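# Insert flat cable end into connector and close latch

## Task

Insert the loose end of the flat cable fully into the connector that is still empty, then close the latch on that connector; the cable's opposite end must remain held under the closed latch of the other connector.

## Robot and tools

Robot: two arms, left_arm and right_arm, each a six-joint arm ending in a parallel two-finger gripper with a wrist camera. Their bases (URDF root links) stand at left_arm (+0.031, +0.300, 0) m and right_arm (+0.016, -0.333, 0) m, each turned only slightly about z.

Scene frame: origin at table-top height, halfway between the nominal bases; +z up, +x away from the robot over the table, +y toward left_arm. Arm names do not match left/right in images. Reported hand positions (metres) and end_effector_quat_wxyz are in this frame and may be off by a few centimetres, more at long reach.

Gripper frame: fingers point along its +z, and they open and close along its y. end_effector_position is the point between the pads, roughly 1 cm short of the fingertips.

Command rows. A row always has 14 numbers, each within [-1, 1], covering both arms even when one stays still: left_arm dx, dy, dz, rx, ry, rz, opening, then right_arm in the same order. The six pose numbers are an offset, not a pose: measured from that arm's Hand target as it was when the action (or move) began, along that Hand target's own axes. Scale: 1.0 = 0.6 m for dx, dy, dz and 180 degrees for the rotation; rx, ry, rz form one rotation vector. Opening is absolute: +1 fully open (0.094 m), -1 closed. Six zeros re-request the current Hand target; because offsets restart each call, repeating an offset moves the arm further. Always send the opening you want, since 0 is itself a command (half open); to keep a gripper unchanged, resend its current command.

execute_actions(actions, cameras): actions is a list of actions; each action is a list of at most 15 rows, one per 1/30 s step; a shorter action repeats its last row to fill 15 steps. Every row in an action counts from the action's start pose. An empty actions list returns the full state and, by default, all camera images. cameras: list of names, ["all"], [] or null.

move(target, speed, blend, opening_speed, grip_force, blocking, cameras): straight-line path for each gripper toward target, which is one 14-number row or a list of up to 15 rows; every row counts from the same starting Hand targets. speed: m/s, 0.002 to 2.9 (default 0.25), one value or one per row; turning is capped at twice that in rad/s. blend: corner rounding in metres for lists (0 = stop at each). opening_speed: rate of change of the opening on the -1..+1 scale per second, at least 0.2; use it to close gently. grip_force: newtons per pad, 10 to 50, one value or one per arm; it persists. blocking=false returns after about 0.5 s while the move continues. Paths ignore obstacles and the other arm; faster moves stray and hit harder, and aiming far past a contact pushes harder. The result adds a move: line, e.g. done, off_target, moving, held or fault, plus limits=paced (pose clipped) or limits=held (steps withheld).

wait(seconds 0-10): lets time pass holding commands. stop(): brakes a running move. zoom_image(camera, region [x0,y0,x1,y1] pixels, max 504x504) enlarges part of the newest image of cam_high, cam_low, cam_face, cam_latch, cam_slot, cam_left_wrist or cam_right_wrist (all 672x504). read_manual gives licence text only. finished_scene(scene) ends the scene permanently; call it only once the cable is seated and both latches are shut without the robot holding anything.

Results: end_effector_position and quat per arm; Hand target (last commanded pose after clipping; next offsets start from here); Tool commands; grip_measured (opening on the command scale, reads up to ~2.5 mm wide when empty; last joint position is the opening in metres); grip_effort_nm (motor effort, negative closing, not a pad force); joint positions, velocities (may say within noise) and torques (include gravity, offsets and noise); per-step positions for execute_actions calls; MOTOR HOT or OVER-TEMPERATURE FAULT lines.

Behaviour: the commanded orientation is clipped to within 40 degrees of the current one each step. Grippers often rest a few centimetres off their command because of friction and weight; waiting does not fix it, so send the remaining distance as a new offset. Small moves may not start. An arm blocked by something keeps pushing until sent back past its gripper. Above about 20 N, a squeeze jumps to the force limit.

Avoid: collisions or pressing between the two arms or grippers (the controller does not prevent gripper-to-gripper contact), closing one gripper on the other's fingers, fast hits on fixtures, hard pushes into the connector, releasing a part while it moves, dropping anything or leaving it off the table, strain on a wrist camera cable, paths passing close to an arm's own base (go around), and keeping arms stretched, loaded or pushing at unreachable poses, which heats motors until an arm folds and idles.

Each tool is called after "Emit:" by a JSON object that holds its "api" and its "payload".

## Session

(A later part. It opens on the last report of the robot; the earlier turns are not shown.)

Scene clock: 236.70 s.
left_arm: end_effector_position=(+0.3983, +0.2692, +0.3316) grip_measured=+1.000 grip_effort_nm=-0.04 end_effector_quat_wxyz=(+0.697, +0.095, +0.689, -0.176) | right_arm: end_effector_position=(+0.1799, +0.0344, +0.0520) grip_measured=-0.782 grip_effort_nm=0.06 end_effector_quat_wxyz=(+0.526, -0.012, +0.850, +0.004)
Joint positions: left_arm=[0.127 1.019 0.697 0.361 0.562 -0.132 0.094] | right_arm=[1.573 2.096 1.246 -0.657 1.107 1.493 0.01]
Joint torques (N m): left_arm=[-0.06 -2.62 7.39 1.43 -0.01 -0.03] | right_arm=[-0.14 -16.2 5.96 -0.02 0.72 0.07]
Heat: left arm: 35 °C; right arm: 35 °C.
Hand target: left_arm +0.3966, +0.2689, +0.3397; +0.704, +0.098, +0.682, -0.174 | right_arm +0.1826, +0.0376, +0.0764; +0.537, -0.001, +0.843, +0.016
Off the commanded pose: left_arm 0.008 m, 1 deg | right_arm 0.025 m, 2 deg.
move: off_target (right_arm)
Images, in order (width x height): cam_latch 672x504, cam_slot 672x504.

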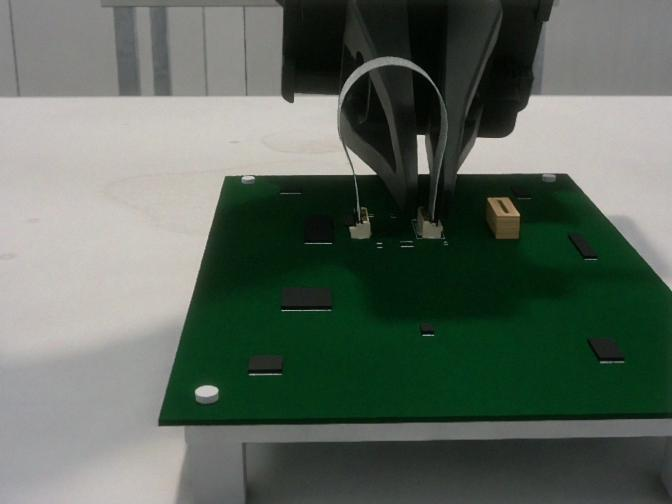

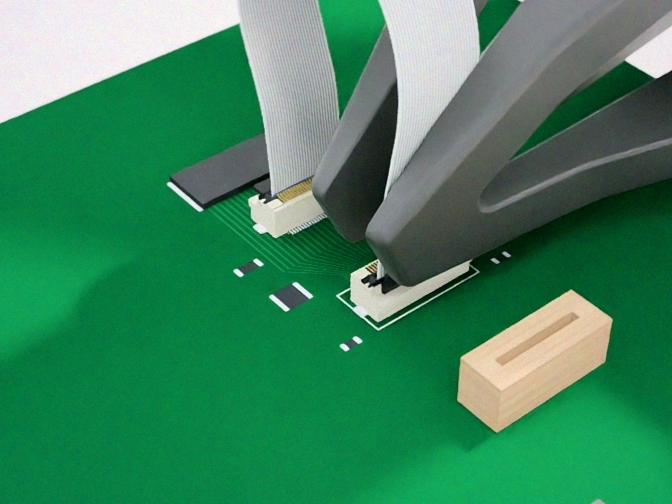

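Emit:
{"api": "move", "payload": {"target": [0,0,0,0,0,0,1,-0.018,0.002,-0.0085,-0.001,0,0.002,-0.78], "speed": 0.08, "cameras": ["cam_latch","cam_slot"]}}

Emit:
{"api": "zoom_image", "payload": {"camera": "cam_slot", "region": [345, 210, 485, 320]}}

Emit:
{"api": "zoom_image", "payload": {"camera": "cam_latch", "region": [400, 165, 460, 240]}}

Scene clock: 240.57 s.
left_arm: end_effector_position=(+0.3983, +0.2692, +0.3316) grip_measured=+1.000 grip_effort_nm=-0.03 end_effector_quat_wxyz=(+0.697, +0.095, +0.689, -0.176) | right_arm: end_effector_position=(+0.1797, +0.0294, +0.0621) grip_measured=-0.782 grip_effort_nm=0.05 end_effector_quat_wxyz=(+0.525, -0.021, +0.851, -0.009)
Joint positions: left_arm=[0.127 1.019 0.697 0.361 0.562 -0.132 0.094] | right_arm=[1.573 2.073 1.259 -0.724 1.106 1.493 0.01]
Joint torques (N m): left_arm=[-0.03 -2.63 7.38 1.43 -0.01 -0.01] | right_arm=[-0.03 -16.16 6.38 0.2 0.7 0.08]
Heat: left arm: 35 °C; right arm: 36 °C.
Hand target: left_arm +0.3966, +0.2689, +0.3397; +0.704, +0.098, +0.682, -0.174 | right_arm +0.1826, +0.0384, +0.0883; +0.537, +0.000, +0.843, +0.019
Off the commanded pose: left_arm 0.008 m, 1 deg | right_arm 0.028 m, 4 deg.
move: off_target (right_arm)
Images, in order (width x height): cam_latch 672x504, cam_slot 672x504.

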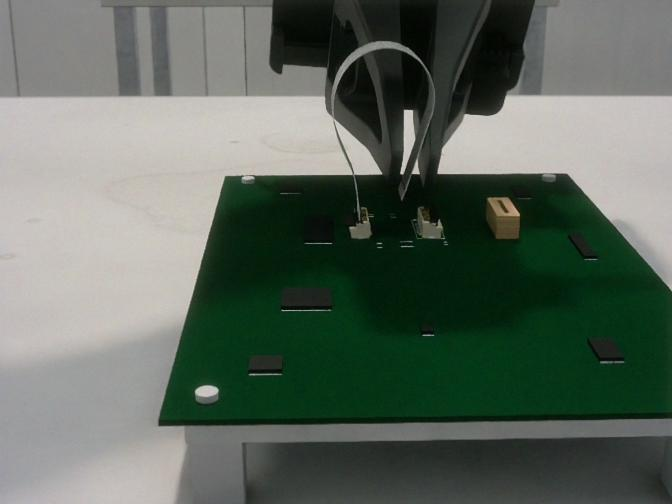

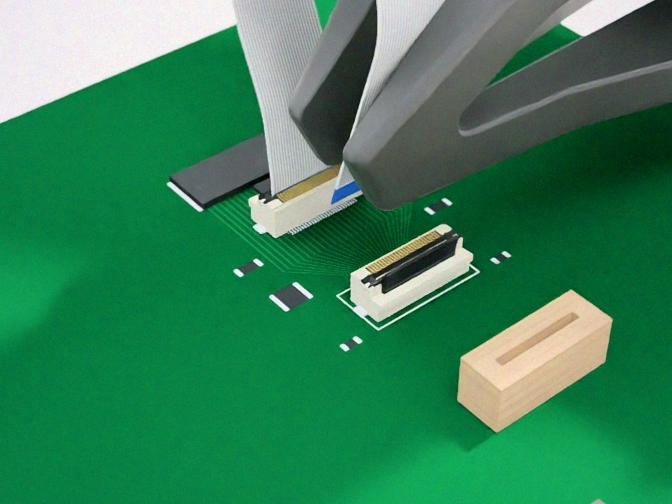

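Scaled by 3.600.

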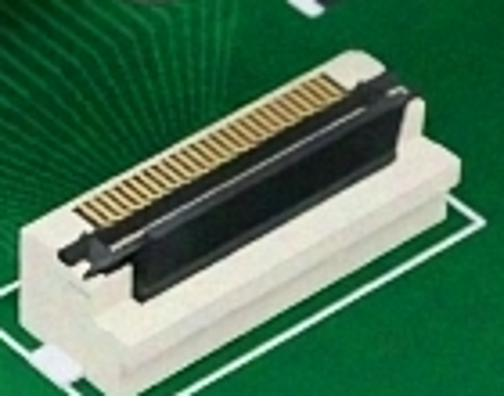

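Scaled by 6.720.

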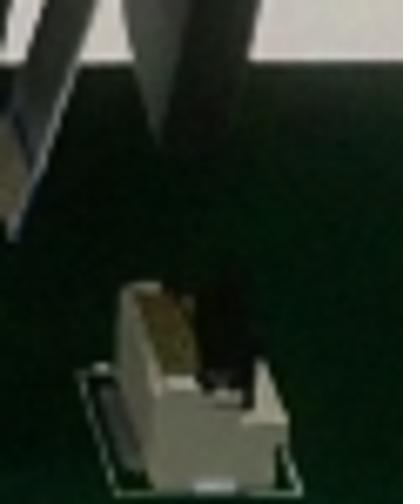

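Emit:
{"api": "move", "payload": {"target": [0,0,0,0,0,0,1,0,0,0,0,0,0,-1], "opening_speed": 0.5, "cameras": ["cam_latch","cam_slot","cam_face"]}}

Emit:
{"api": "zoom_image", "payload": {"camera": "cam_slot", "region": [300, 90, 480, 270]}}

Emit:
{"api": "zoom_image", "payload": {"camera": "cam_latch", "region": [375, 140, 475, 240]}}

Scene clock: 244.83 s.
left_arm: end_effector_position=(+0.3983, +0.2692, +0.3316) grip_measured=+1.000 grip_effort_nm=-0.03 end_effector_quat_wxyz=(+0.697, +0.095, +0.689, -0.176) | right_arm: end_effector_position=(+0.1797, +0.0293, +0.0621) grip_measured=-0.979 grip_effort_nm=-1.01 end_effector_quat_wxyz=(+0.525, -0.021, +0.851, -0.009)
Joint positions: left_arm=[0.127 1.019 0.697 0.361 0.562 -0.132 0.094] | right_arm=[1.573 2.073 1.259 -0.725 1.106 1.493 0.001]
Joint torques (N m): left_arm=[-0.05 -2.59 7.36 1.43 -0.02 -0.03] | right_arm=[-0.17 -16.13 6.31 0.21 0.71 0.11]
Heat: left arm: 35 °C; right arm: 37 °C.
Hand target: left_arm +0.3966, +0.2689, +0.3397; +0.704, +0.098, +0.682, -0.174 | right_arm +0.1826, +0.0384, +0.0883; +0.537, +0.000, +0.843, +0.019
Off the commanded pose: left_arm 0.008 m, 1 deg | right_arm 0.028 m, 4 deg.
move: off_target (right_arm)
Images, in order (width x height): cam_face 672x504, cam_latch 672x504, cam_slot 672x504.

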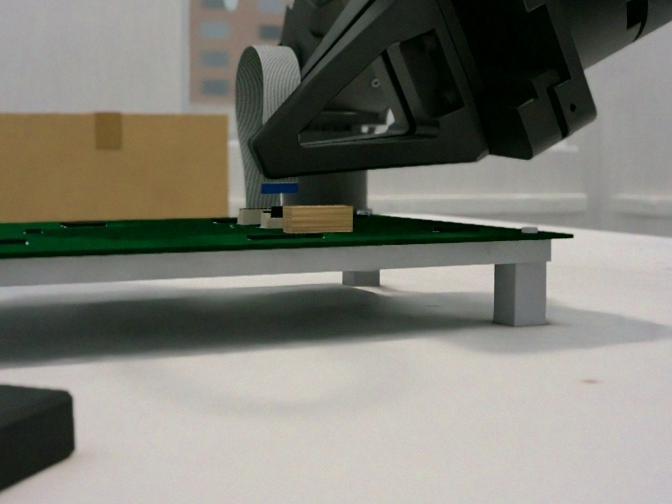

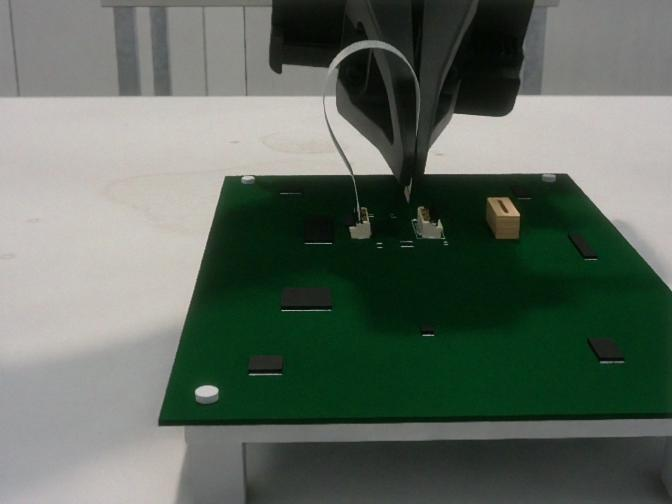

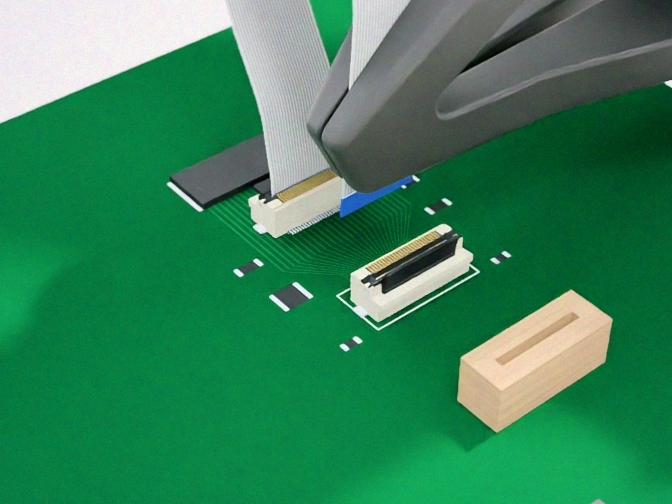

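Scaled by 2.800.

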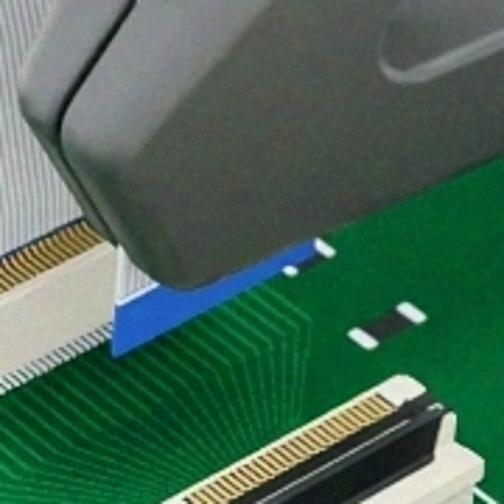

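Scaled by 5.040.

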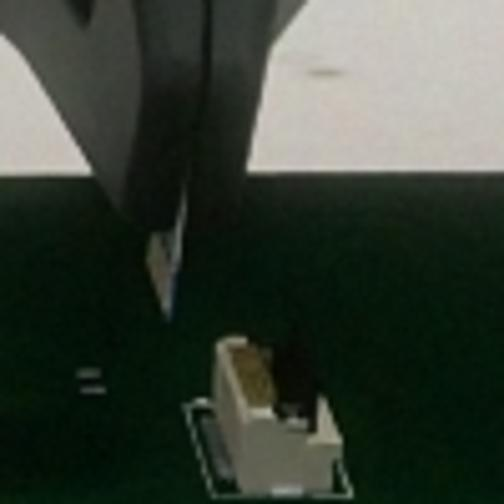

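Emit:
{"api": "move", "payload": {"target": [0,0,0,0,0,0,1,0.0302,0.0035,0.0142,-0.0027,0,0.0058,-1], "speed": 0.06}}

Scene clock: 254.23 s.
left_arm: end_effector_position=(+0.3983, +0.2692, +0.3316) grip_measured=+1.000 grip_effort_nm=-0.03 end_effector_quat_wxyz=(+0.697, +0.095, +0.689, -0.176) | right_arm: end_effector_position=(+0.1798, +0.0396, +0.0628) grip_measured=-0.980 grip_effort_nm=-1.06 end_effector_quat_wxyz=(+0.526, -0.003, +0.850, +0.020)
Joint positions: left_arm=[0.127 1.019 0.697 0.361 0.562 -0.132 0.094] | right_arm=[1.573 2.073 1.259 -0.657 1.106 1.493 0.001]
Joint torques (N m): left_arm=[-0.03 -2.58 7.41 1.43 -0.01 -0.02] | right_arm=[-0.03 -12.18 4.46 0.57 0.69 0.11]
Heat: left arm: 36 °C; right arm: 39 °C.
Hand target: left_arm +0.3966, +0.2689, +0.3397; +0.704, +0.098, +0.682, -0.174 | right_arm +0.1825, +0.0411, +0.0684; +0.537, +0.006, +0.843, +0.027
Off the commanded pose: left_arm 0.008 m, 1 deg | right_arm 0.006 m, 2 deg.
move: done

Emit:
{"api": "move", "payload": {"target": [0,0,0,0,0,0,1,0.0182,-0.0115,0.0082,0.0065,0,-0.0143,-1], "speed": 0.06, "cameras": ["cam_latch","cam_slot"]}}

Emit:
{"api": "zoom_image", "payload": {"camera": "cam_slot", "region": [330, 150, 510, 330]}}

Emit:
{"api": "zoom_image", "payload": {"camera": "cam_latch", "region": [400, 135, 480, 245]}}

Scene clock: 257.93 s.
left_arm: end_effector_position=(+0.3983, +0.2692, +0.3316) grip_measured=+1.000 grip_effort_nm=-0.03 end_effector_quat_wxyz=(+0.697, +0.095, +0.689, -0.176) | right_arm: end_effector_position=(+0.1798, +0.0396, +0.0628) grip_measured=-0.980 grip_effort_nm=-1.06 end_effector_quat_wxyz=(+0.526, -0.003, +0.850, +0.020)
Joint positions: left_arm=[0.127 1.019 0.697 0.361 0.562 -0.132 0.094] | right_arm=[1.573 2.073 1.259 -0.657 1.106 1.493 0.001]
Joint torques (N m): left_arm=[-0.01 -2.63 7.34 1.43 -0.01 -0.01] | right_arm=[-0.13 -9.72 3.45 0.49 0.68 0.07]
Heat: left arm: 36 °C; right arm: 38 °C.
Hand target: left_arm +0.3966, +0.2689, +0.3397; +0.704, +0.098, +0.682, -0.174 | right_arm +0.1825, +0.0349, +0.0561; +0.537, -0.008, +0.843, +0.007
Off the commanded pose: left_arm 0.008 m, 1 deg | right_arm 0.009 m, 2 deg.
move: done
Images, in order (width x height): cam_latch 672x504, cam_slot 672x504.

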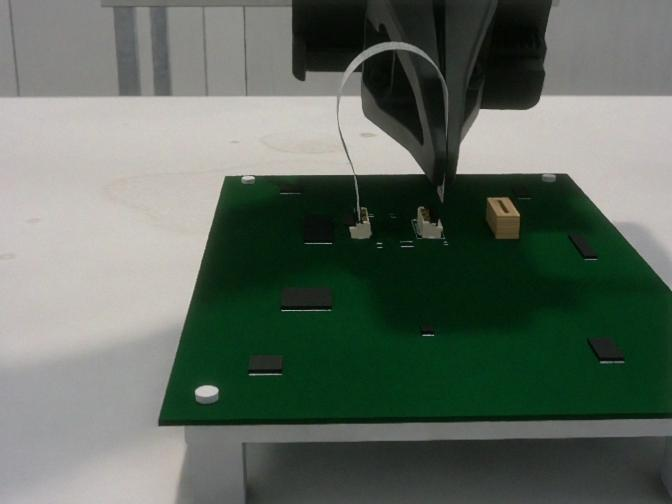

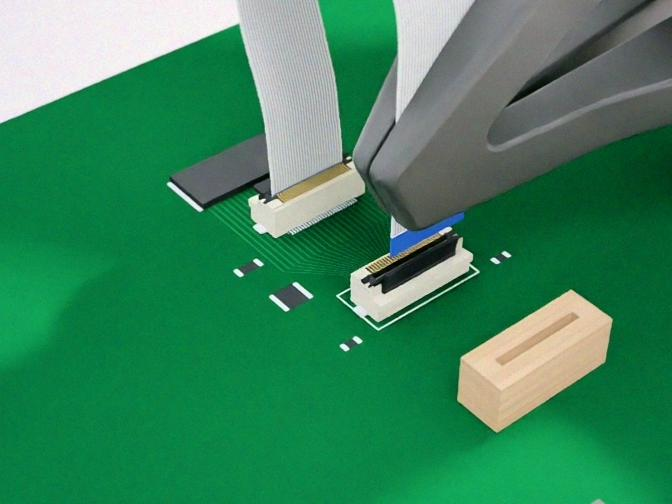

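Scaled by 2.800.

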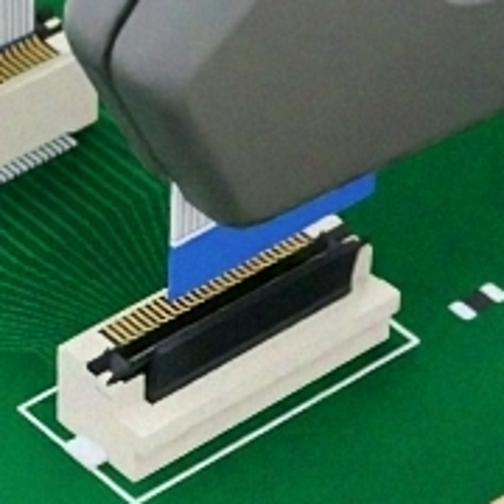

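Scaled by 4.582.

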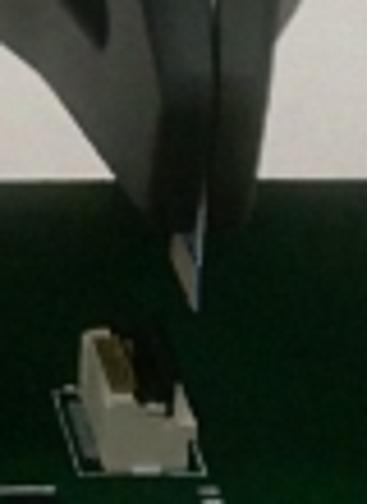

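Emit:
{"api": "move", "payload": {"target": [0,0,0,0,0,0,1,0.0061,-0.0066,0.0028,0.0034,0,-0.0076,-1], "speed": 0.06}}

Scene clock: 262.23 s.
left_arm: end_effector_position=(+0.3983, +0.2692, +0.3316) grip_measured=+1.000 grip_effort_nm=-0.03 end_effector_quat_wxyz=(+0.697, +0.095, +0.689, -0.176) | right_arm: end_effector_position=(+0.1798, +0.0389, +0.0585) grip_measured=-0.980 grip_effort_nm=-1.06 end_effector_quat_wxyz=(+0.526, -0.006, +0.850, +0.015)
Joint positions: left_arm=[0.127 1.019 0.697 0.361 0.562 -0.132 0.094] | right_arm=[1.573 2.085 1.259 -0.657 1.106 1.493 0.001]
Joint torques (N m): left_arm=[-0.03 -2.61 7.41 1.43 0.01 -0.01] | right_arm=[-0.06 -10.11 3.14 0.34 0.74 0.05]
Heat: left arm: 36 °C; right arm: 38 °C.
Hand target: left_arm +0.3966, +0.2689, +0.3397; +0.704, +0.098, +0.682, -0.174 | right_arm +0.1826, +0.0309, +0.0521; +0.537, -0.015, +0.843, -0.004
Off the commanded pose: left_arm 0.008 m, 1 deg | right_arm 0.011 m, 3 deg.
move: off_target (right_arm)

Emit:
{"api": "move", "payload": {"target": [0,0,0,0,0,0,1,-0.002,-0.0125,-0.001,0.0066,0,-0.0146,-1], "speed": 0.06, "cameras": ["cam_latch","cam_slot"]}}

Emit:
{"api": "zoom_image", "payload": {"camera": "cam_slot", "region": [345, 210, 485, 320]}}

Emit:
{"api": "zoom_image", "payload": {"camera": "cam_latch", "region": [400, 135, 480, 245]}}

Scene clock: 266.17 s.
left_arm: end_effector_position=(+0.3983, +0.2692, +0.3316) grip_measured=+1.000 grip_effort_nm=-0.03 end_effector_quat_wxyz=(+0.697, +0.095, +0.689, -0.176) | right_arm: end_effector_position=(+0.1797, +0.0298, +0.0567) grip_measured=-0.980 grip_effort_nm=-1.06 end_effector_quat_wxyz=(+0.525, -0.021, +0.851, -0.009)
Joint positions: left_arm=[0.127 1.019 0.697 0.361 0.562 -0.132 0.094] | right_arm=[1.573 2.085 1.253 -0.706 1.106 1.493 0.001]
Joint torques (N m): left_arm=[-0.02 -2.65 7.36 1.42 -0.01 -0.01] | right_arm=[-0.06 -10.43 3.43 0.2 0.74 0.01]
Heat: left arm: 36 °C; right arm: 37 °C.
Hand target: left_arm +0.3966, +0.2689, +0.3397; +0.704, +0.098, +0.682, -0.174 | right_arm +0.1827, +0.0236, +0.0537; +0.537, -0.029, +0.843, -0.025
Off the commanded pose: left_arm 0.008 m, 1 deg | right_arm 0.008 m, 3 deg.
move: off_target (right_arm)
Images, in order (width x height): cam_latch 672x504, cam_slot 672x504.

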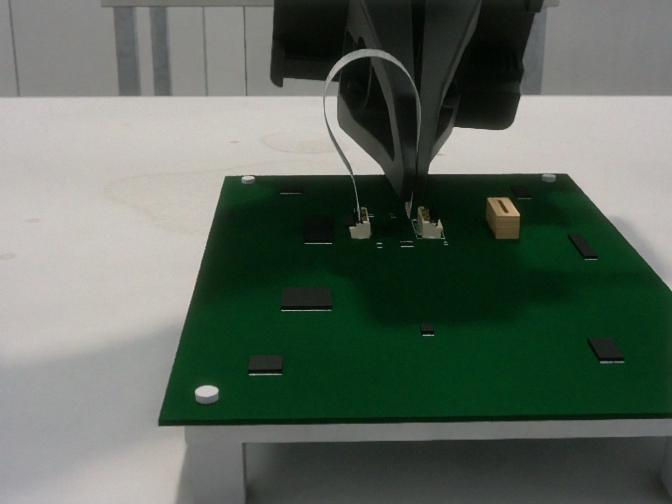

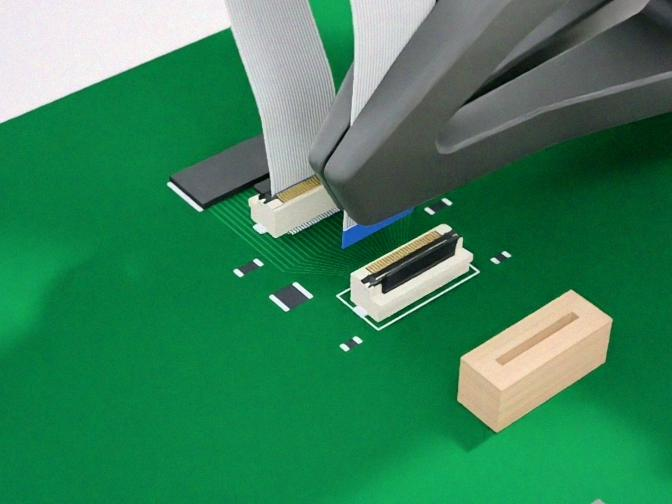

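Scaled by 3.600.

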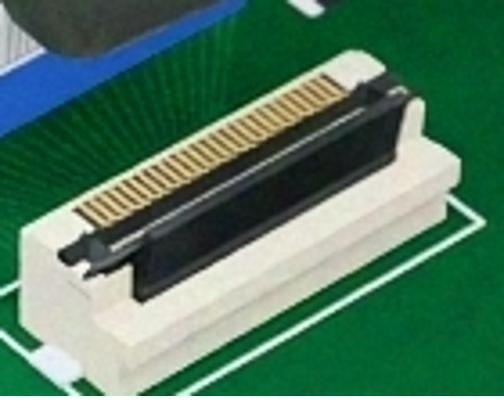

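Scaled by 4.582.

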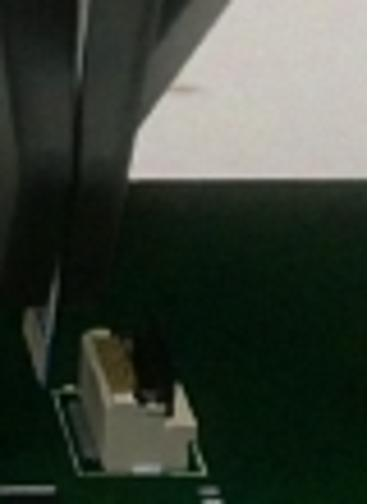

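Emit:
{"api": "move", "payload": {"target": [0,0,0,0,0,0,1,-0.0363,0.0135,-0.0168,-0.0085,0,0.0182,-1], "speed": 0.06}}

Emit:
{"api": "move", "payload": {"target": [0,0,0,0,0,0,1,-0.0121,0.005,-0.0055,-0.0028,0,0.006,-1], "speed": 0.06}}

Scene clock: 270.00 s.
left_arm: end_effector_position=(+0.3983, +0.2692, +0.3316) grip_measured=+1.000 grip_effort_nm=-0.04 end_effector_quat_wxyz=(+0.697, +0.095, +0.689, -0.176) | right_arm: end_effector_position=(+0.1797, +0.0267, +0.0566) grip_measured=-0.980 grip_effort_nm=-1.06 end_effector_quat_wxyz=(+0.525, -0.026, +0.851, -0.018)
Joint positions: left_arm=[0.127 1.019 0.697 0.361 0.562 -0.132 0.094] | right_arm=[1.573 2.085 1.253 -0.726 1.106 1.493 0.001]
Joint torques (N m): left_arm=[-0.05 -2.59 7.34 1.43 -0.01 -0.02] | right_arm=[0.08 -14.9 5.93 0.16 0.72 0.07]
Heat: left arm: 36 °C; right arm: 36 °C.
Hand target: left_arm +0.3966, +0.2689, +0.3397; +0.704, +0.098, +0.682, -0.174 | right_arm +0.1825, +0.0334, +0.0770; +0.537, -0.012, +0.843, +0.002
Off the commanded pose: left_arm 0.008 m, 1 deg | right_arm 0.022 m, 3 deg.
move: off_target (right_arm)

Scene clock: 270.70 s.
left_arm: end_effector_position=(+0.3983, +0.2692, +0.3316) grip_measured=+1.000 grip_effort_nm=-0.03 end_effector_quat_wxyz=(+0.697, +0.095, +0.689, -0.176) | right_arm: end_effector_position=(+0.1797, +0.0257, +0.0566) grip_measured=-0.980 grip_effort_nm=-1.06 end_effector_quat_wxyz=(+0.525, -0.028, +0.851, -0.020)
Joint positions: left_arm=[0.127 1.019 0.697 0.361 0.562 -0.132 0.094] | right_arm=[1.573 2.085 1.253 -0.733 1.106 1.493 0.001]
Joint torques (N m): left_arm=[-0.08 -2.61 7.35 1.43 -0.01 -0.02] | right_arm=[-0.13 -16.64 6.64 0.19 0.73 0.04]
Heat: left arm: 36 °C; right arm: 36 °C.
Hand target: left_arm +0.3966, +0.2689, +0.3397; +0.704, +0.098, +0.682, -0.174 | right_arm +0.1826, +0.0365, +0.0850; +0.537, -0.006, +0.844, +0.010
Off the commanded pose: left_arm 0.008 m, 1 deg | right_arm 0.030 m, 5 deg.
move: off_target (right_arm)

Emit:
{"api": "move", "payload": {"target": [0,0,0,0,0,0,1,-0.0106,0.009,-0.0049,-0.0045,0,0.01,-1], "speed": 0.06}}

Scene clock: 272.73 s.
left_arm: end_effector_position=(+0.3983, +0.2692, +0.3316) grip_measured=+1.000 grip_effort_nm=-0.03 end_effector_quat_wxyz=(+0.697, +0.095, +0.689, -0.176) | right_arm: end_effector_position=(+0.1797, +0.0314, +0.0652) grip_measured=-0.980 grip_effort_nm=-1.06 end_effector_quat_wxyz=(+0.525, -0.020, +0.851, -0.007)
Joint positions: left_arm=[0.127 1.019 0.697 0.361 0.562 -0.132 0.094] | right_arm=[1.573 2.071 1.271 -0.733 1.106 1.493 0.001]
Joint torques (N m): left_arm=[-0.08 -2.58 7.38 1.43 -0.02 -0.02] | right_arm=[0.02 -16.28 6.46 0.29 0.69 0.1]
Heat: left arm: 36 °C; right arm: 37 °C.
Hand target: left_arm +0.3966, +0.2689, +0.3397; +0.704, +0.098, +0.682, -0.174 | right_arm +0.1825, +0.0418, +0.0919; +0.537, +0.003, +0.843, +0.025
Off the commanded pose: left_arm 0.008 m, 1 deg | right_arm 0.029 m, 5 deg.
move: off_target (right_arm)

Emit:
{"api": "move", "payload": {"target": [0,0,0,0,0,0,1,0.0212,0,0.0098,0,0,0,-1], "speed": 0.06}}

Scene clock: 278.07 s.
left_arm: end_effector_position=(+0.3983, +0.2692, +0.3316) grip_measured=+1.000 grip_effort_nm=-0.04 end_effector_quat_wxyz=(+0.697, +0.095, +0.689, -0.176) | right_arm: end_effector_position=(+0.1798, +0.0364, +0.0655) grip_measured=-0.980 grip_effort_nm=-1.06 end_effector_quat_wxyz=(+0.526, -0.011, +0.851, +0.007)
Joint positions: left_arm=[0.127 1.019 0.697 0.361 0.562 -0.132 0.094] | right_arm=[1.573 2.071 1.271 -0.701 1.106 1.493 0.001]
Joint torques (N m): left_arm=[-0.03 -2.66 7.38 1.42 -0.01 -0.02] | right_arm=[0.13 -13.24 5.34 0.53 0.73 0.09]
Heat: left arm: 36 °C; right arm: 37 °C.
Hand target: left_arm +0.3966, +0.2689, +0.3397; +0.704, +0.098, +0.682, -0.174 | right_arm +0.1824, +0.0424, +0.0779; +0.537, +0.003, +0.843, +0.025
Off the commanded pose: left_arm 0.008 m, 1 deg | right_arm 0.014 m, 3 deg.
move: off_target (right_arm)

Emit:
{"api": "move", "payload": {"target": [0,0,0,0,0,0,1,0.0242,-0.0125,0.0112,0.0065,0,-0.0144,-1], "speed": 0.06, "cameras": ["cam_latch","cam_slot"]}}

Emit:
{"api": "zoom_image", "payload": {"camera": "cam_slot", "region": [330, 150, 510, 330]}}

Emit:
{"api": "zoom_image", "payload": {"camera": "cam_latch", "region": [400, 135, 480, 245]}}

Scene clock: 281.60 s.
left_arm: end_effector_position=(+0.3983, +0.2692, +0.3316) grip_measured=+1.000 grip_effort_nm=-0.03 end_effector_quat_wxyz=(+0.697, +0.095, +0.689, -0.176) | right_arm: end_effector_position=(+0.1798, +0.0376, +0.0656) grip_measured=-0.980 grip_effort_nm=-1.06 end_effector_quat_wxyz=(+0.526, -0.009, +0.851, +0.010)
Joint positions: left_arm=[0.127 1.019 0.697 0.361 0.562 -0.132 0.094] | right_arm=[1.573 2.071 1.271 -0.693 1.106 1.493 0.001]
Joint torques (N m): left_arm=[-0.06 -2.61 7.42 1.43 -0.02 -0.02] | right_arm=[-0.06 -10.25 3.88 0.49 0.72 0.04]
Heat: left arm: 36 °C; right arm: 36 °C.
Hand target: left_arm +0.3966, +0.2689, +0.3397; +0.704, +0.098, +0.682, -0.174 | right_arm +0.1825, +0.0356, +0.0616; +0.537, -0.010, +0.844, +0.004
Off the commanded pose: left_arm 0.008 m, 1 deg | right_arm 0.005 m, 2 deg.
move: done
Images, in order (width x height): cam_latch 672x504, cam_slot 672x504.

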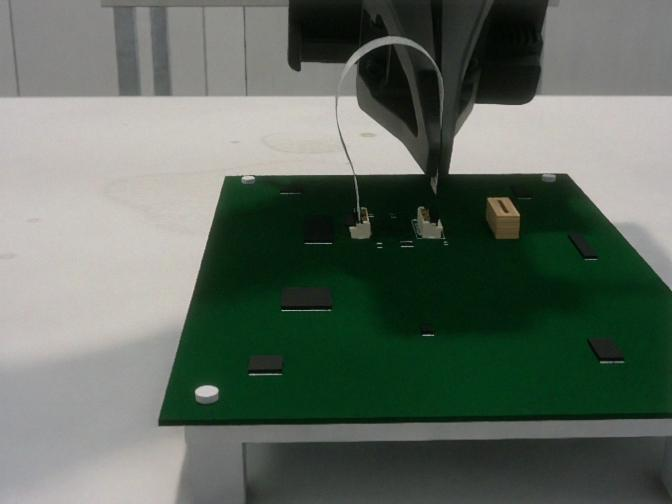

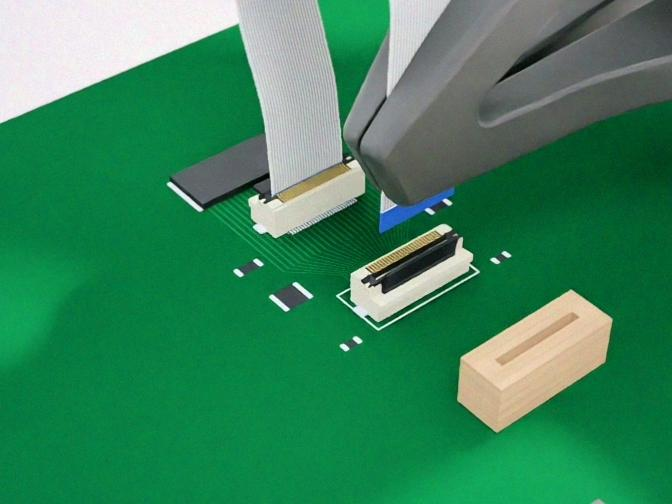

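Scaled by 2.800.

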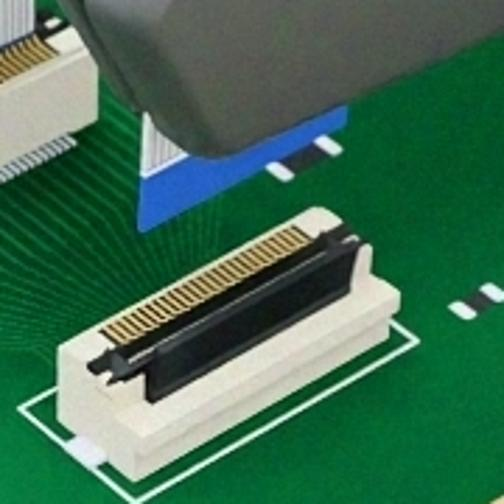

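Scaled by 4.582.

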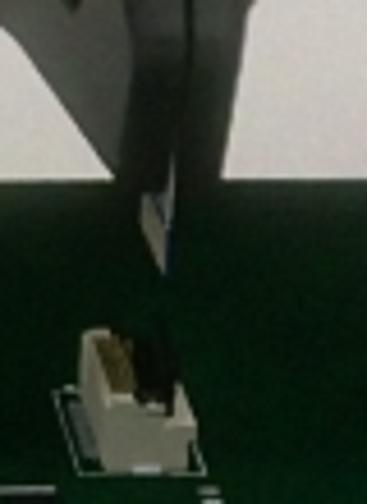

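Emit:
{"api": "move", "payload": {"target": [0,0,0,0,0,0,1,0.009,-0.0016,0.0043,0.0005,0,-0.0012,-1], "speed": 0.06}}

Scene clock: 285.70 s.
left_arm: end_effector_position=(+0.3983, +0.2692, +0.3316) grip_measured=+1.000 grip_effort_nm=-0.03 end_effector_quat_wxyz=(+0.697, +0.095, +0.689, -0.176) | right_arm: end_effector_position=(+0.1798, +0.0396, +0.0615) grip_measured=-0.980 grip_effort_nm=-1.06 end_effector_quat_wxyz=(+0.526, -0.007, +0.851, +0.012)
Joint positions: left_arm=[0.127 1.019 0.697 0.361 0.562 -0.132 0.094] | right_arm=[1.573 2.083 1.271 -0.675 1.106 1.493 0.001]
Joint torques (N m): left_arm=[-0.05 -2.61 7.38 1.42 -0.01 -0.02] | right_arm=[-0.08 -10.39 3.07 0.5 0.69 0.04]
Heat: left arm: 36 °C; right arm: 36 °C.
Hand target: left_arm +0.3966, +0.2689, +0.3397; +0.704, +0.098, +0.682, -0.174 | right_arm +0.1826, +0.0347, +0.0556; +0.537, -0.011, +0.843, +0.002
Off the commanded pose: left_arm 0.008 m, 1 deg | right_arm 0.008 m, 2 deg.
move: done

Emit:
{"api": "move", "payload": {"target": [0,0,0,0,0,0,1,0.0045,-0.006,0.0021,0.0038,0,-0.0085,-1], "speed": 0.06}}

Scene clock: 288.63 s.
left_arm: end_effector_position=(+0.3983, +0.2692, +0.3316) grip_measured=+1.000 grip_effort_nm=-0.03 end_effector_quat_wxyz=(+0.697, +0.095, +0.689, -0.176) | right_arm: end_effector_position=(+0.1798, +0.0370, +0.0571) grip_measured=-0.980 grip_effort_nm=-1.06 end_effector_quat_wxyz=(+0.526, -0.011, +0.851, +0.006)
Joint positions: left_arm=[0.127 1.019 0.697 0.361 0.562 -0.132 0.094] | right_arm=[1.573 2.091 1.263 -0.675 1.106 1.493 0.001]
Joint torques (N m): left_arm=[-0.05 -2.61 7.38 1.44 -0.01 -0.02] | right_arm=[-0.23 -10.37 3.36 0.32 0.69 0]
Heat: left arm: 36 °C; right arm: 36 °C.
Hand target: left_arm +0.3966, +0.2689, +0.3397; +0.704, +0.098, +0.682, -0.174 | right_arm +0.1826, +0.0310, +0.0527; +0.537, -0.019, +0.843, -0.010
Off the commanded pose: left_arm 0.008 m, 1 deg | right_arm 0.008 m, 3 deg.
move: off_target (right_arm)

Emit:
{"api": "wait", "payload": {"seconds": 0.1, "cameras": ["cam_latch","cam_slot"]}}

Emit:
{"api": "zoom_image", "payload": {"camera": "cam_slot", "region": [345, 210, 485, 320]}}

Emit:
{"api": "zoom_image", "payload": {"camera": "cam_latch", "region": [400, 135, 480, 245]}}

Scene clock: 291.70 s.
left_arm: end_effector_position=(+0.3983, +0.2692, +0.3316) grip_measured=+1.000 grip_effort_nm=-0.03 end_effector_quat_wxyz=(+0.697, +0.095, +0.689, -0.176) | right_arm: end_effector_position=(+0.1798, +0.0370, +0.0571) grip_measured=-0.980 grip_effort_nm=-1.06 end_effector_quat_wxyz=(+0.526, -0.011, +0.851, +0.006)
Joint positions: left_arm=[0.127 1.019 0.697 0.361 0.562 -0.132 0.094] | right_arm=[1.573 2.091 1.263 -0.675 1.106 1.493 0.001]
Joint torques (N m): left_arm=[-0.05 -2.63 7.36 1.43 -0.02 -0.03] | right_arm=[0.01 -10.37 3.32 0.3 0.71 -0.03]
Heat: left arm: 36 °C; right arm: 35 °C.
Hand target: left_arm +0.3966, +0.2689, +0.3397; +0.704, +0.098, +0.682, -0.174 | right_arm +0.1826, +0.0310, +0.0527; +0.537, -0.019, +0.843, -0.010
Tool commands: left_gripper/opening=+1.0 right_gripper/opening=-1.0
Off the commanded pose: left_arm 0.008 m, 1 deg | right_arm 0.008 m, 3 deg.
wait: 0.10 s; at rest from the start
Images, in order (width x height): cam_latch 672x504, cam_slot 672x504.

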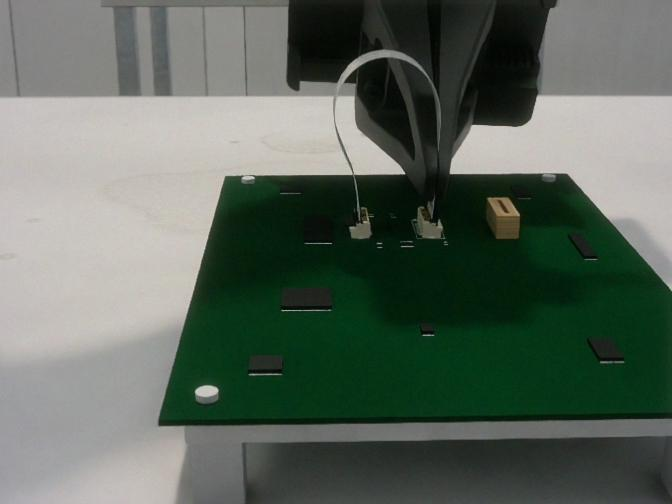

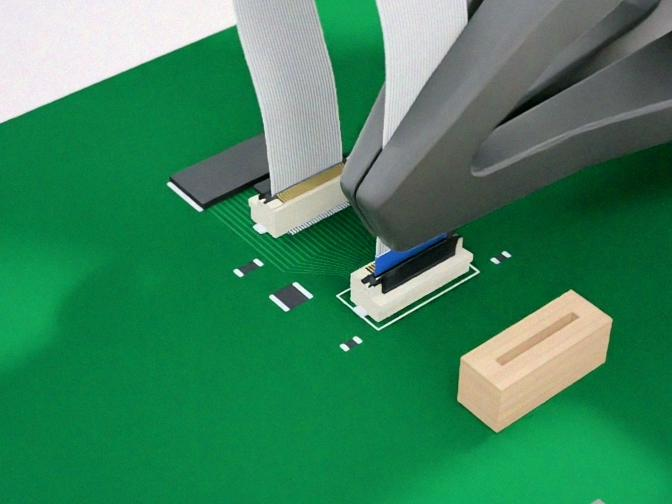

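Scaled by 3.600.

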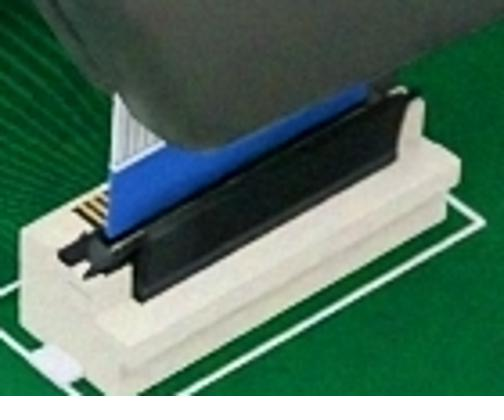

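Scaled by 4.582.

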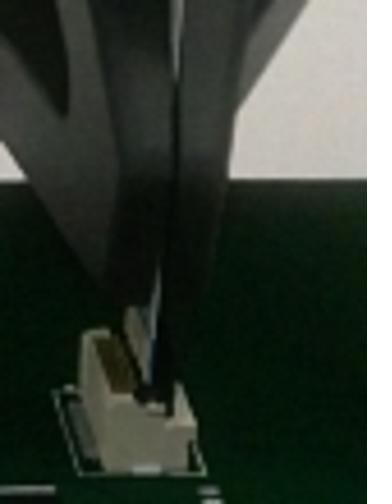

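Emit:
{"api": "move", "payload": {"target": [0,0,0,0,0,0,1,0.0091,0.0018,0.0042,-0.0013,0,0.003,-1], "speed": 0.05, "cameras": ["cam_latch","cam_slot"]}}

Emit:
{"api": "zoom_image", "payload": {"camera": "cam_slot", "region": [345, 210, 485, 320]}}

Emit:
{"api": "zoom_image", "payload": {"camera": "cam_latch", "region": [400, 135, 480, 245]}}

Scene clock: 296.87 s.
left_arm: end_effector_position=(+0.3983, +0.2692, +0.3316) grip_measured=+1.000 grip_effort_nm=-0.03 end_effector_quat_wxyz=(+0.697, +0.095, +0.689, -0.176) | right_arm: end_effector_position=(+0.1797, +0.0377, +0.0556) grip_measured=-0.980 grip_effort_nm=-1.06 end_effector_quat_wxyz=(+0.528, -0.010, +0.849, +0.009)
Joint positions: left_arm=[0.127 1.019 0.697 0.361 0.562 -0.132 0.094] | right_arm=[1.575 2.095 1.259 -0.661 1.11 1.493 0.001]
Joint torques (N m): left_arm=[-0.06 -2.61 7.35 1.43 -0.01 -0.02] | right_arm=[-0.12 -9.68 3.02 0.46 0.66 0.04]
Heat: left arm: 36 °C; right arm: 35 °C.
Hand target: left_arm +0.3966, +0.2689, +0.3397; +0.704, +0.098, +0.682, -0.174 | right_arm +0.1825, +0.0319, +0.0466; +0.537, -0.017, +0.843, -0.006
Off the commanded pose: left_arm 0.008 m, 1 deg | right_arm 0.011 m, 2 deg.
move: off_target (right_arm)
Images, in order (width x height): cam_latch 672x504, cam_slot 672x504.

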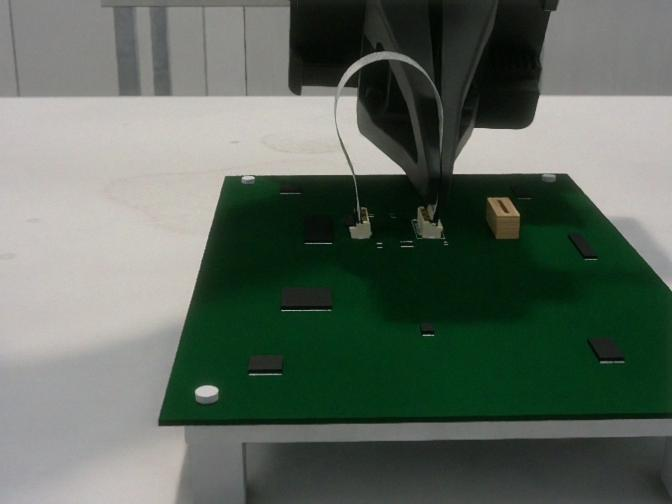

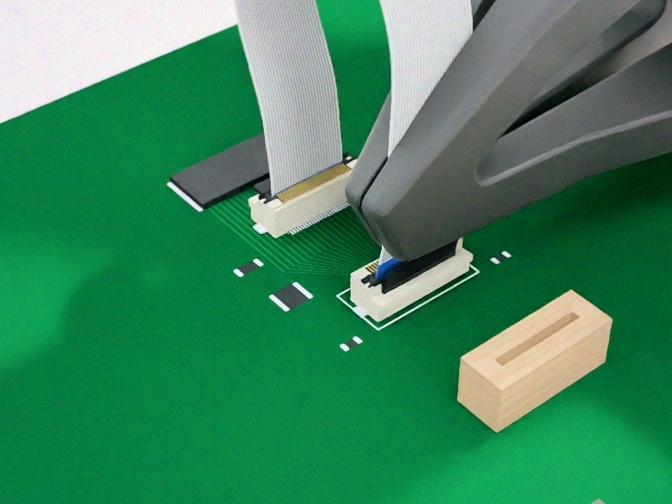

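Scaled by 3.600.

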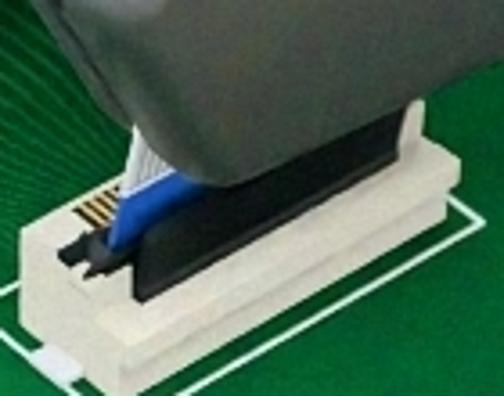

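Scaled by 4.582.

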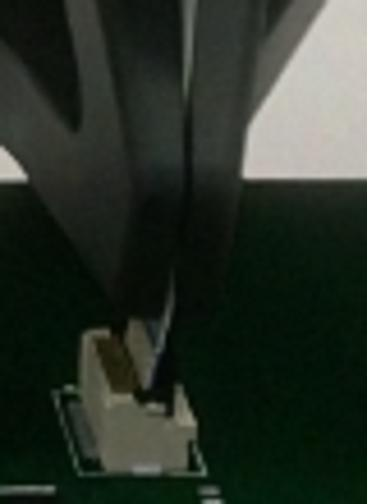

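Emit:
{"api": "move", "payload": {"target": [0,0,0,0,0,0,1,0.0151,-0.002,0.0071,0.001,0,-0.002,-1], "speed": 0.05, "cameras": ["cam_latch","cam_slot"]}}

Emit:
{"api": "zoom_image", "payload": {"camera": "cam_slot", "region": [345, 210, 485, 320]}}

Emit:
{"api": "zoom_image", "payload": {"camera": "cam_latch", "region": [400, 135, 480, 245]}}

Scene clock: 300.87 s.
left_arm: end_effector_position=(+0.3983, +0.2692, +0.3316) grip_measured=+1.000 grip_effort_nm=-0.03 end_effector_quat_wxyz=(+0.697, +0.095, +0.689, -0.176) | right_arm: end_effector_position=(+0.1793, +0.0390, +0.0540) grip_measured=-0.980 grip_effort_nm=-1.06 end_effector_quat_wxyz=(+0.537, -0.010, +0.844, +0.013)
Joint positions: left_arm=[0.127 1.019 0.697 0.361 0.562 -0.132 0.094] | right_arm=[1.58 2.105 1.25 -0.635 1.132 1.493 0.001]
Joint torques (N m): left_arm=[-0.02 -2.56 7.35 1.43 0 -0.02] | right_arm=[-0.7 -8.72 2.61 0.5 0.49 0.03]
Heat: left arm: 36 °C; right arm: 35 °C.
Hand target: left_arm +0.3966, +0.2689, +0.3397; +0.704, +0.098, +0.682, -0.174 | right_arm +0.1826, +0.0304, +0.0367; +0.537, -0.019, +0.843, -0.009
Off the commanded pose: left_arm 0.008 m, 1 deg | right_arm 0.020 m, 3 deg.
move: off_target (right_arm)
Images, in order (width x height): cam_latch 672x504, cam_slot 672x504.

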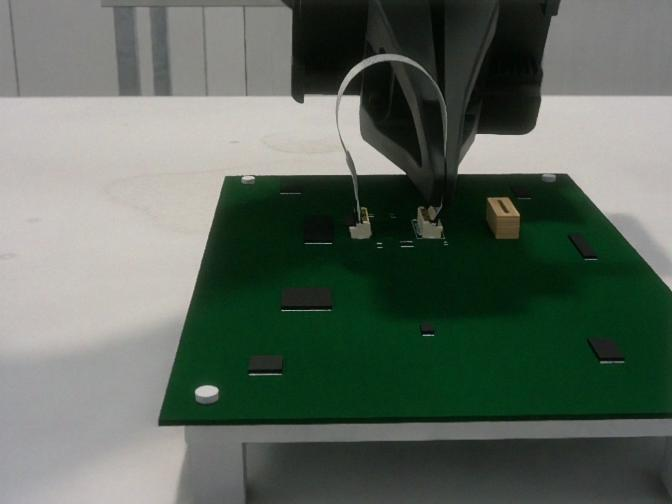

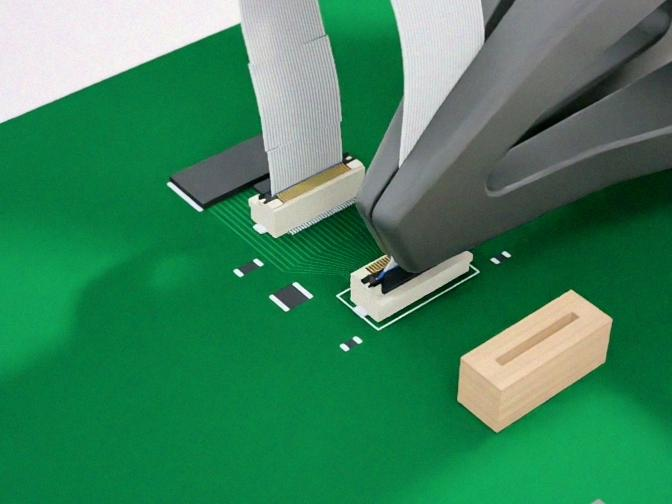

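Scaled by 3.600.

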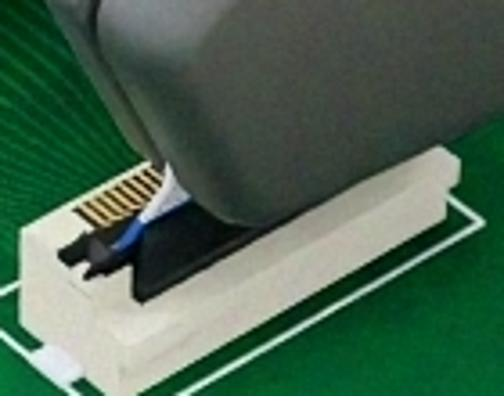

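Scaled by 4.582.

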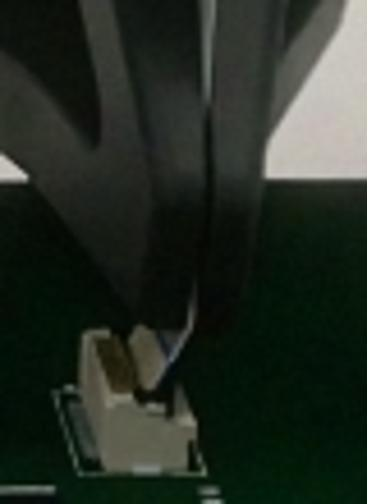

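Emit:
{"api": "move", "payload": {"target": [0,0,0,0,0,0,1,0.0,-0.014,0,0.0076,0,-0.017,-1], "speed": 0.05, "cameras": ["cam_latch","cam_slot"]}}

Emit:
{"api": "zoom_image", "payload": {"camera": "cam_slot", "region": [345, 210, 485, 320]}}

Emit:
{"api": "zoom_image", "payload": {"camera": "cam_latch", "region": [400, 135, 480, 245]}}

Scene clock: 306.37 s.
left_arm: end_effector_position=(+0.3983, +0.2692, +0.3316) grip_measured=+1.000 grip_effort_nm=-0.03 end_effector_quat_wxyz=(+0.697, +0.095, +0.689, -0.176) | right_arm: end_effector_position=(+0.1794, +0.0355, +0.0521) grip_measured=-0.980 grip_effort_nm=-1.06 end_effector_quat_wxyz=(+0.538, -0.017, +0.843, +0.002)
Joint positions: left_arm=[0.127 1.019 0.697 0.361 0.562 -0.132 0.094] | right_arm=[1.581 2.11 1.248 -0.652 1.135 1.492 0.001]
Joint torques (N m): left_arm=[-0.01 -2.63 7.38 1.42 0 -0.02] | right_arm=[-0.94 -9.06 2.88 0.07 0.45 0]
Heat: left arm: 36 °C; right arm: 34 °C.
Hand target: left_arm +0.3966, +0.2689, +0.3397; +0.704, +0.098, +0.682, -0.174 | right_arm +0.1828, +0.0220, +0.0369; +0.537, -0.035, +0.842, -0.033
Off the commanded pose: left_arm 0.008 m, 1 deg | right_arm 0.021 m, 5 deg.
move: off_target (right_arm)
Images, in order (width x height): cam_latch 672x504, cam_slot 672x504.

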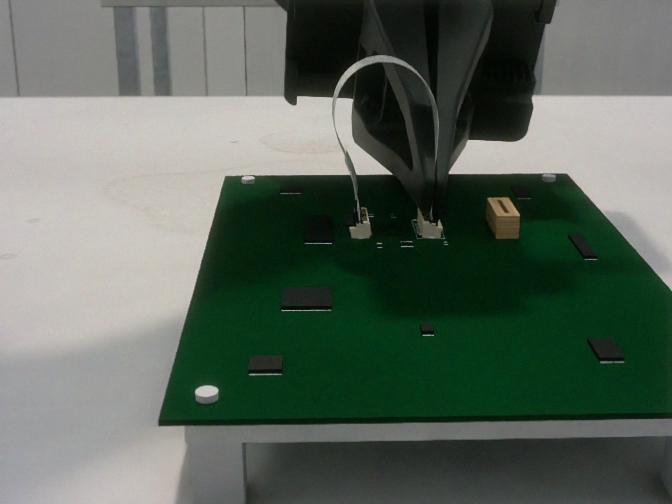

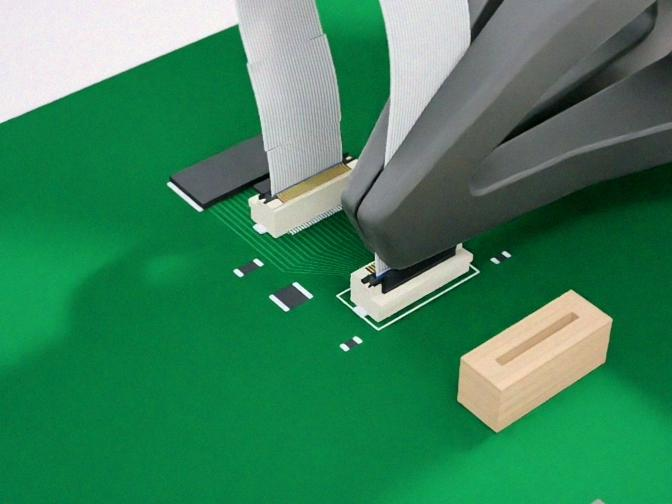

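Scaled by 3.600.

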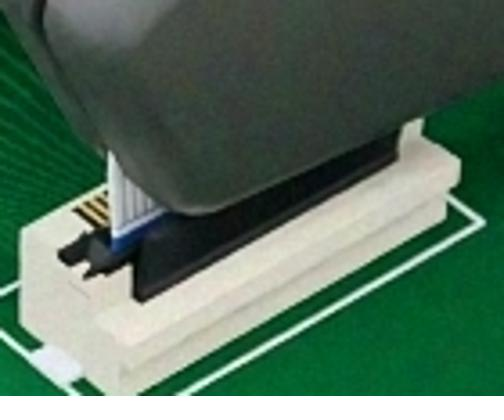

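Scaled by 4.582.

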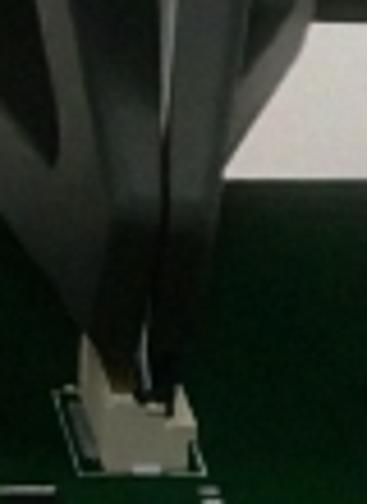

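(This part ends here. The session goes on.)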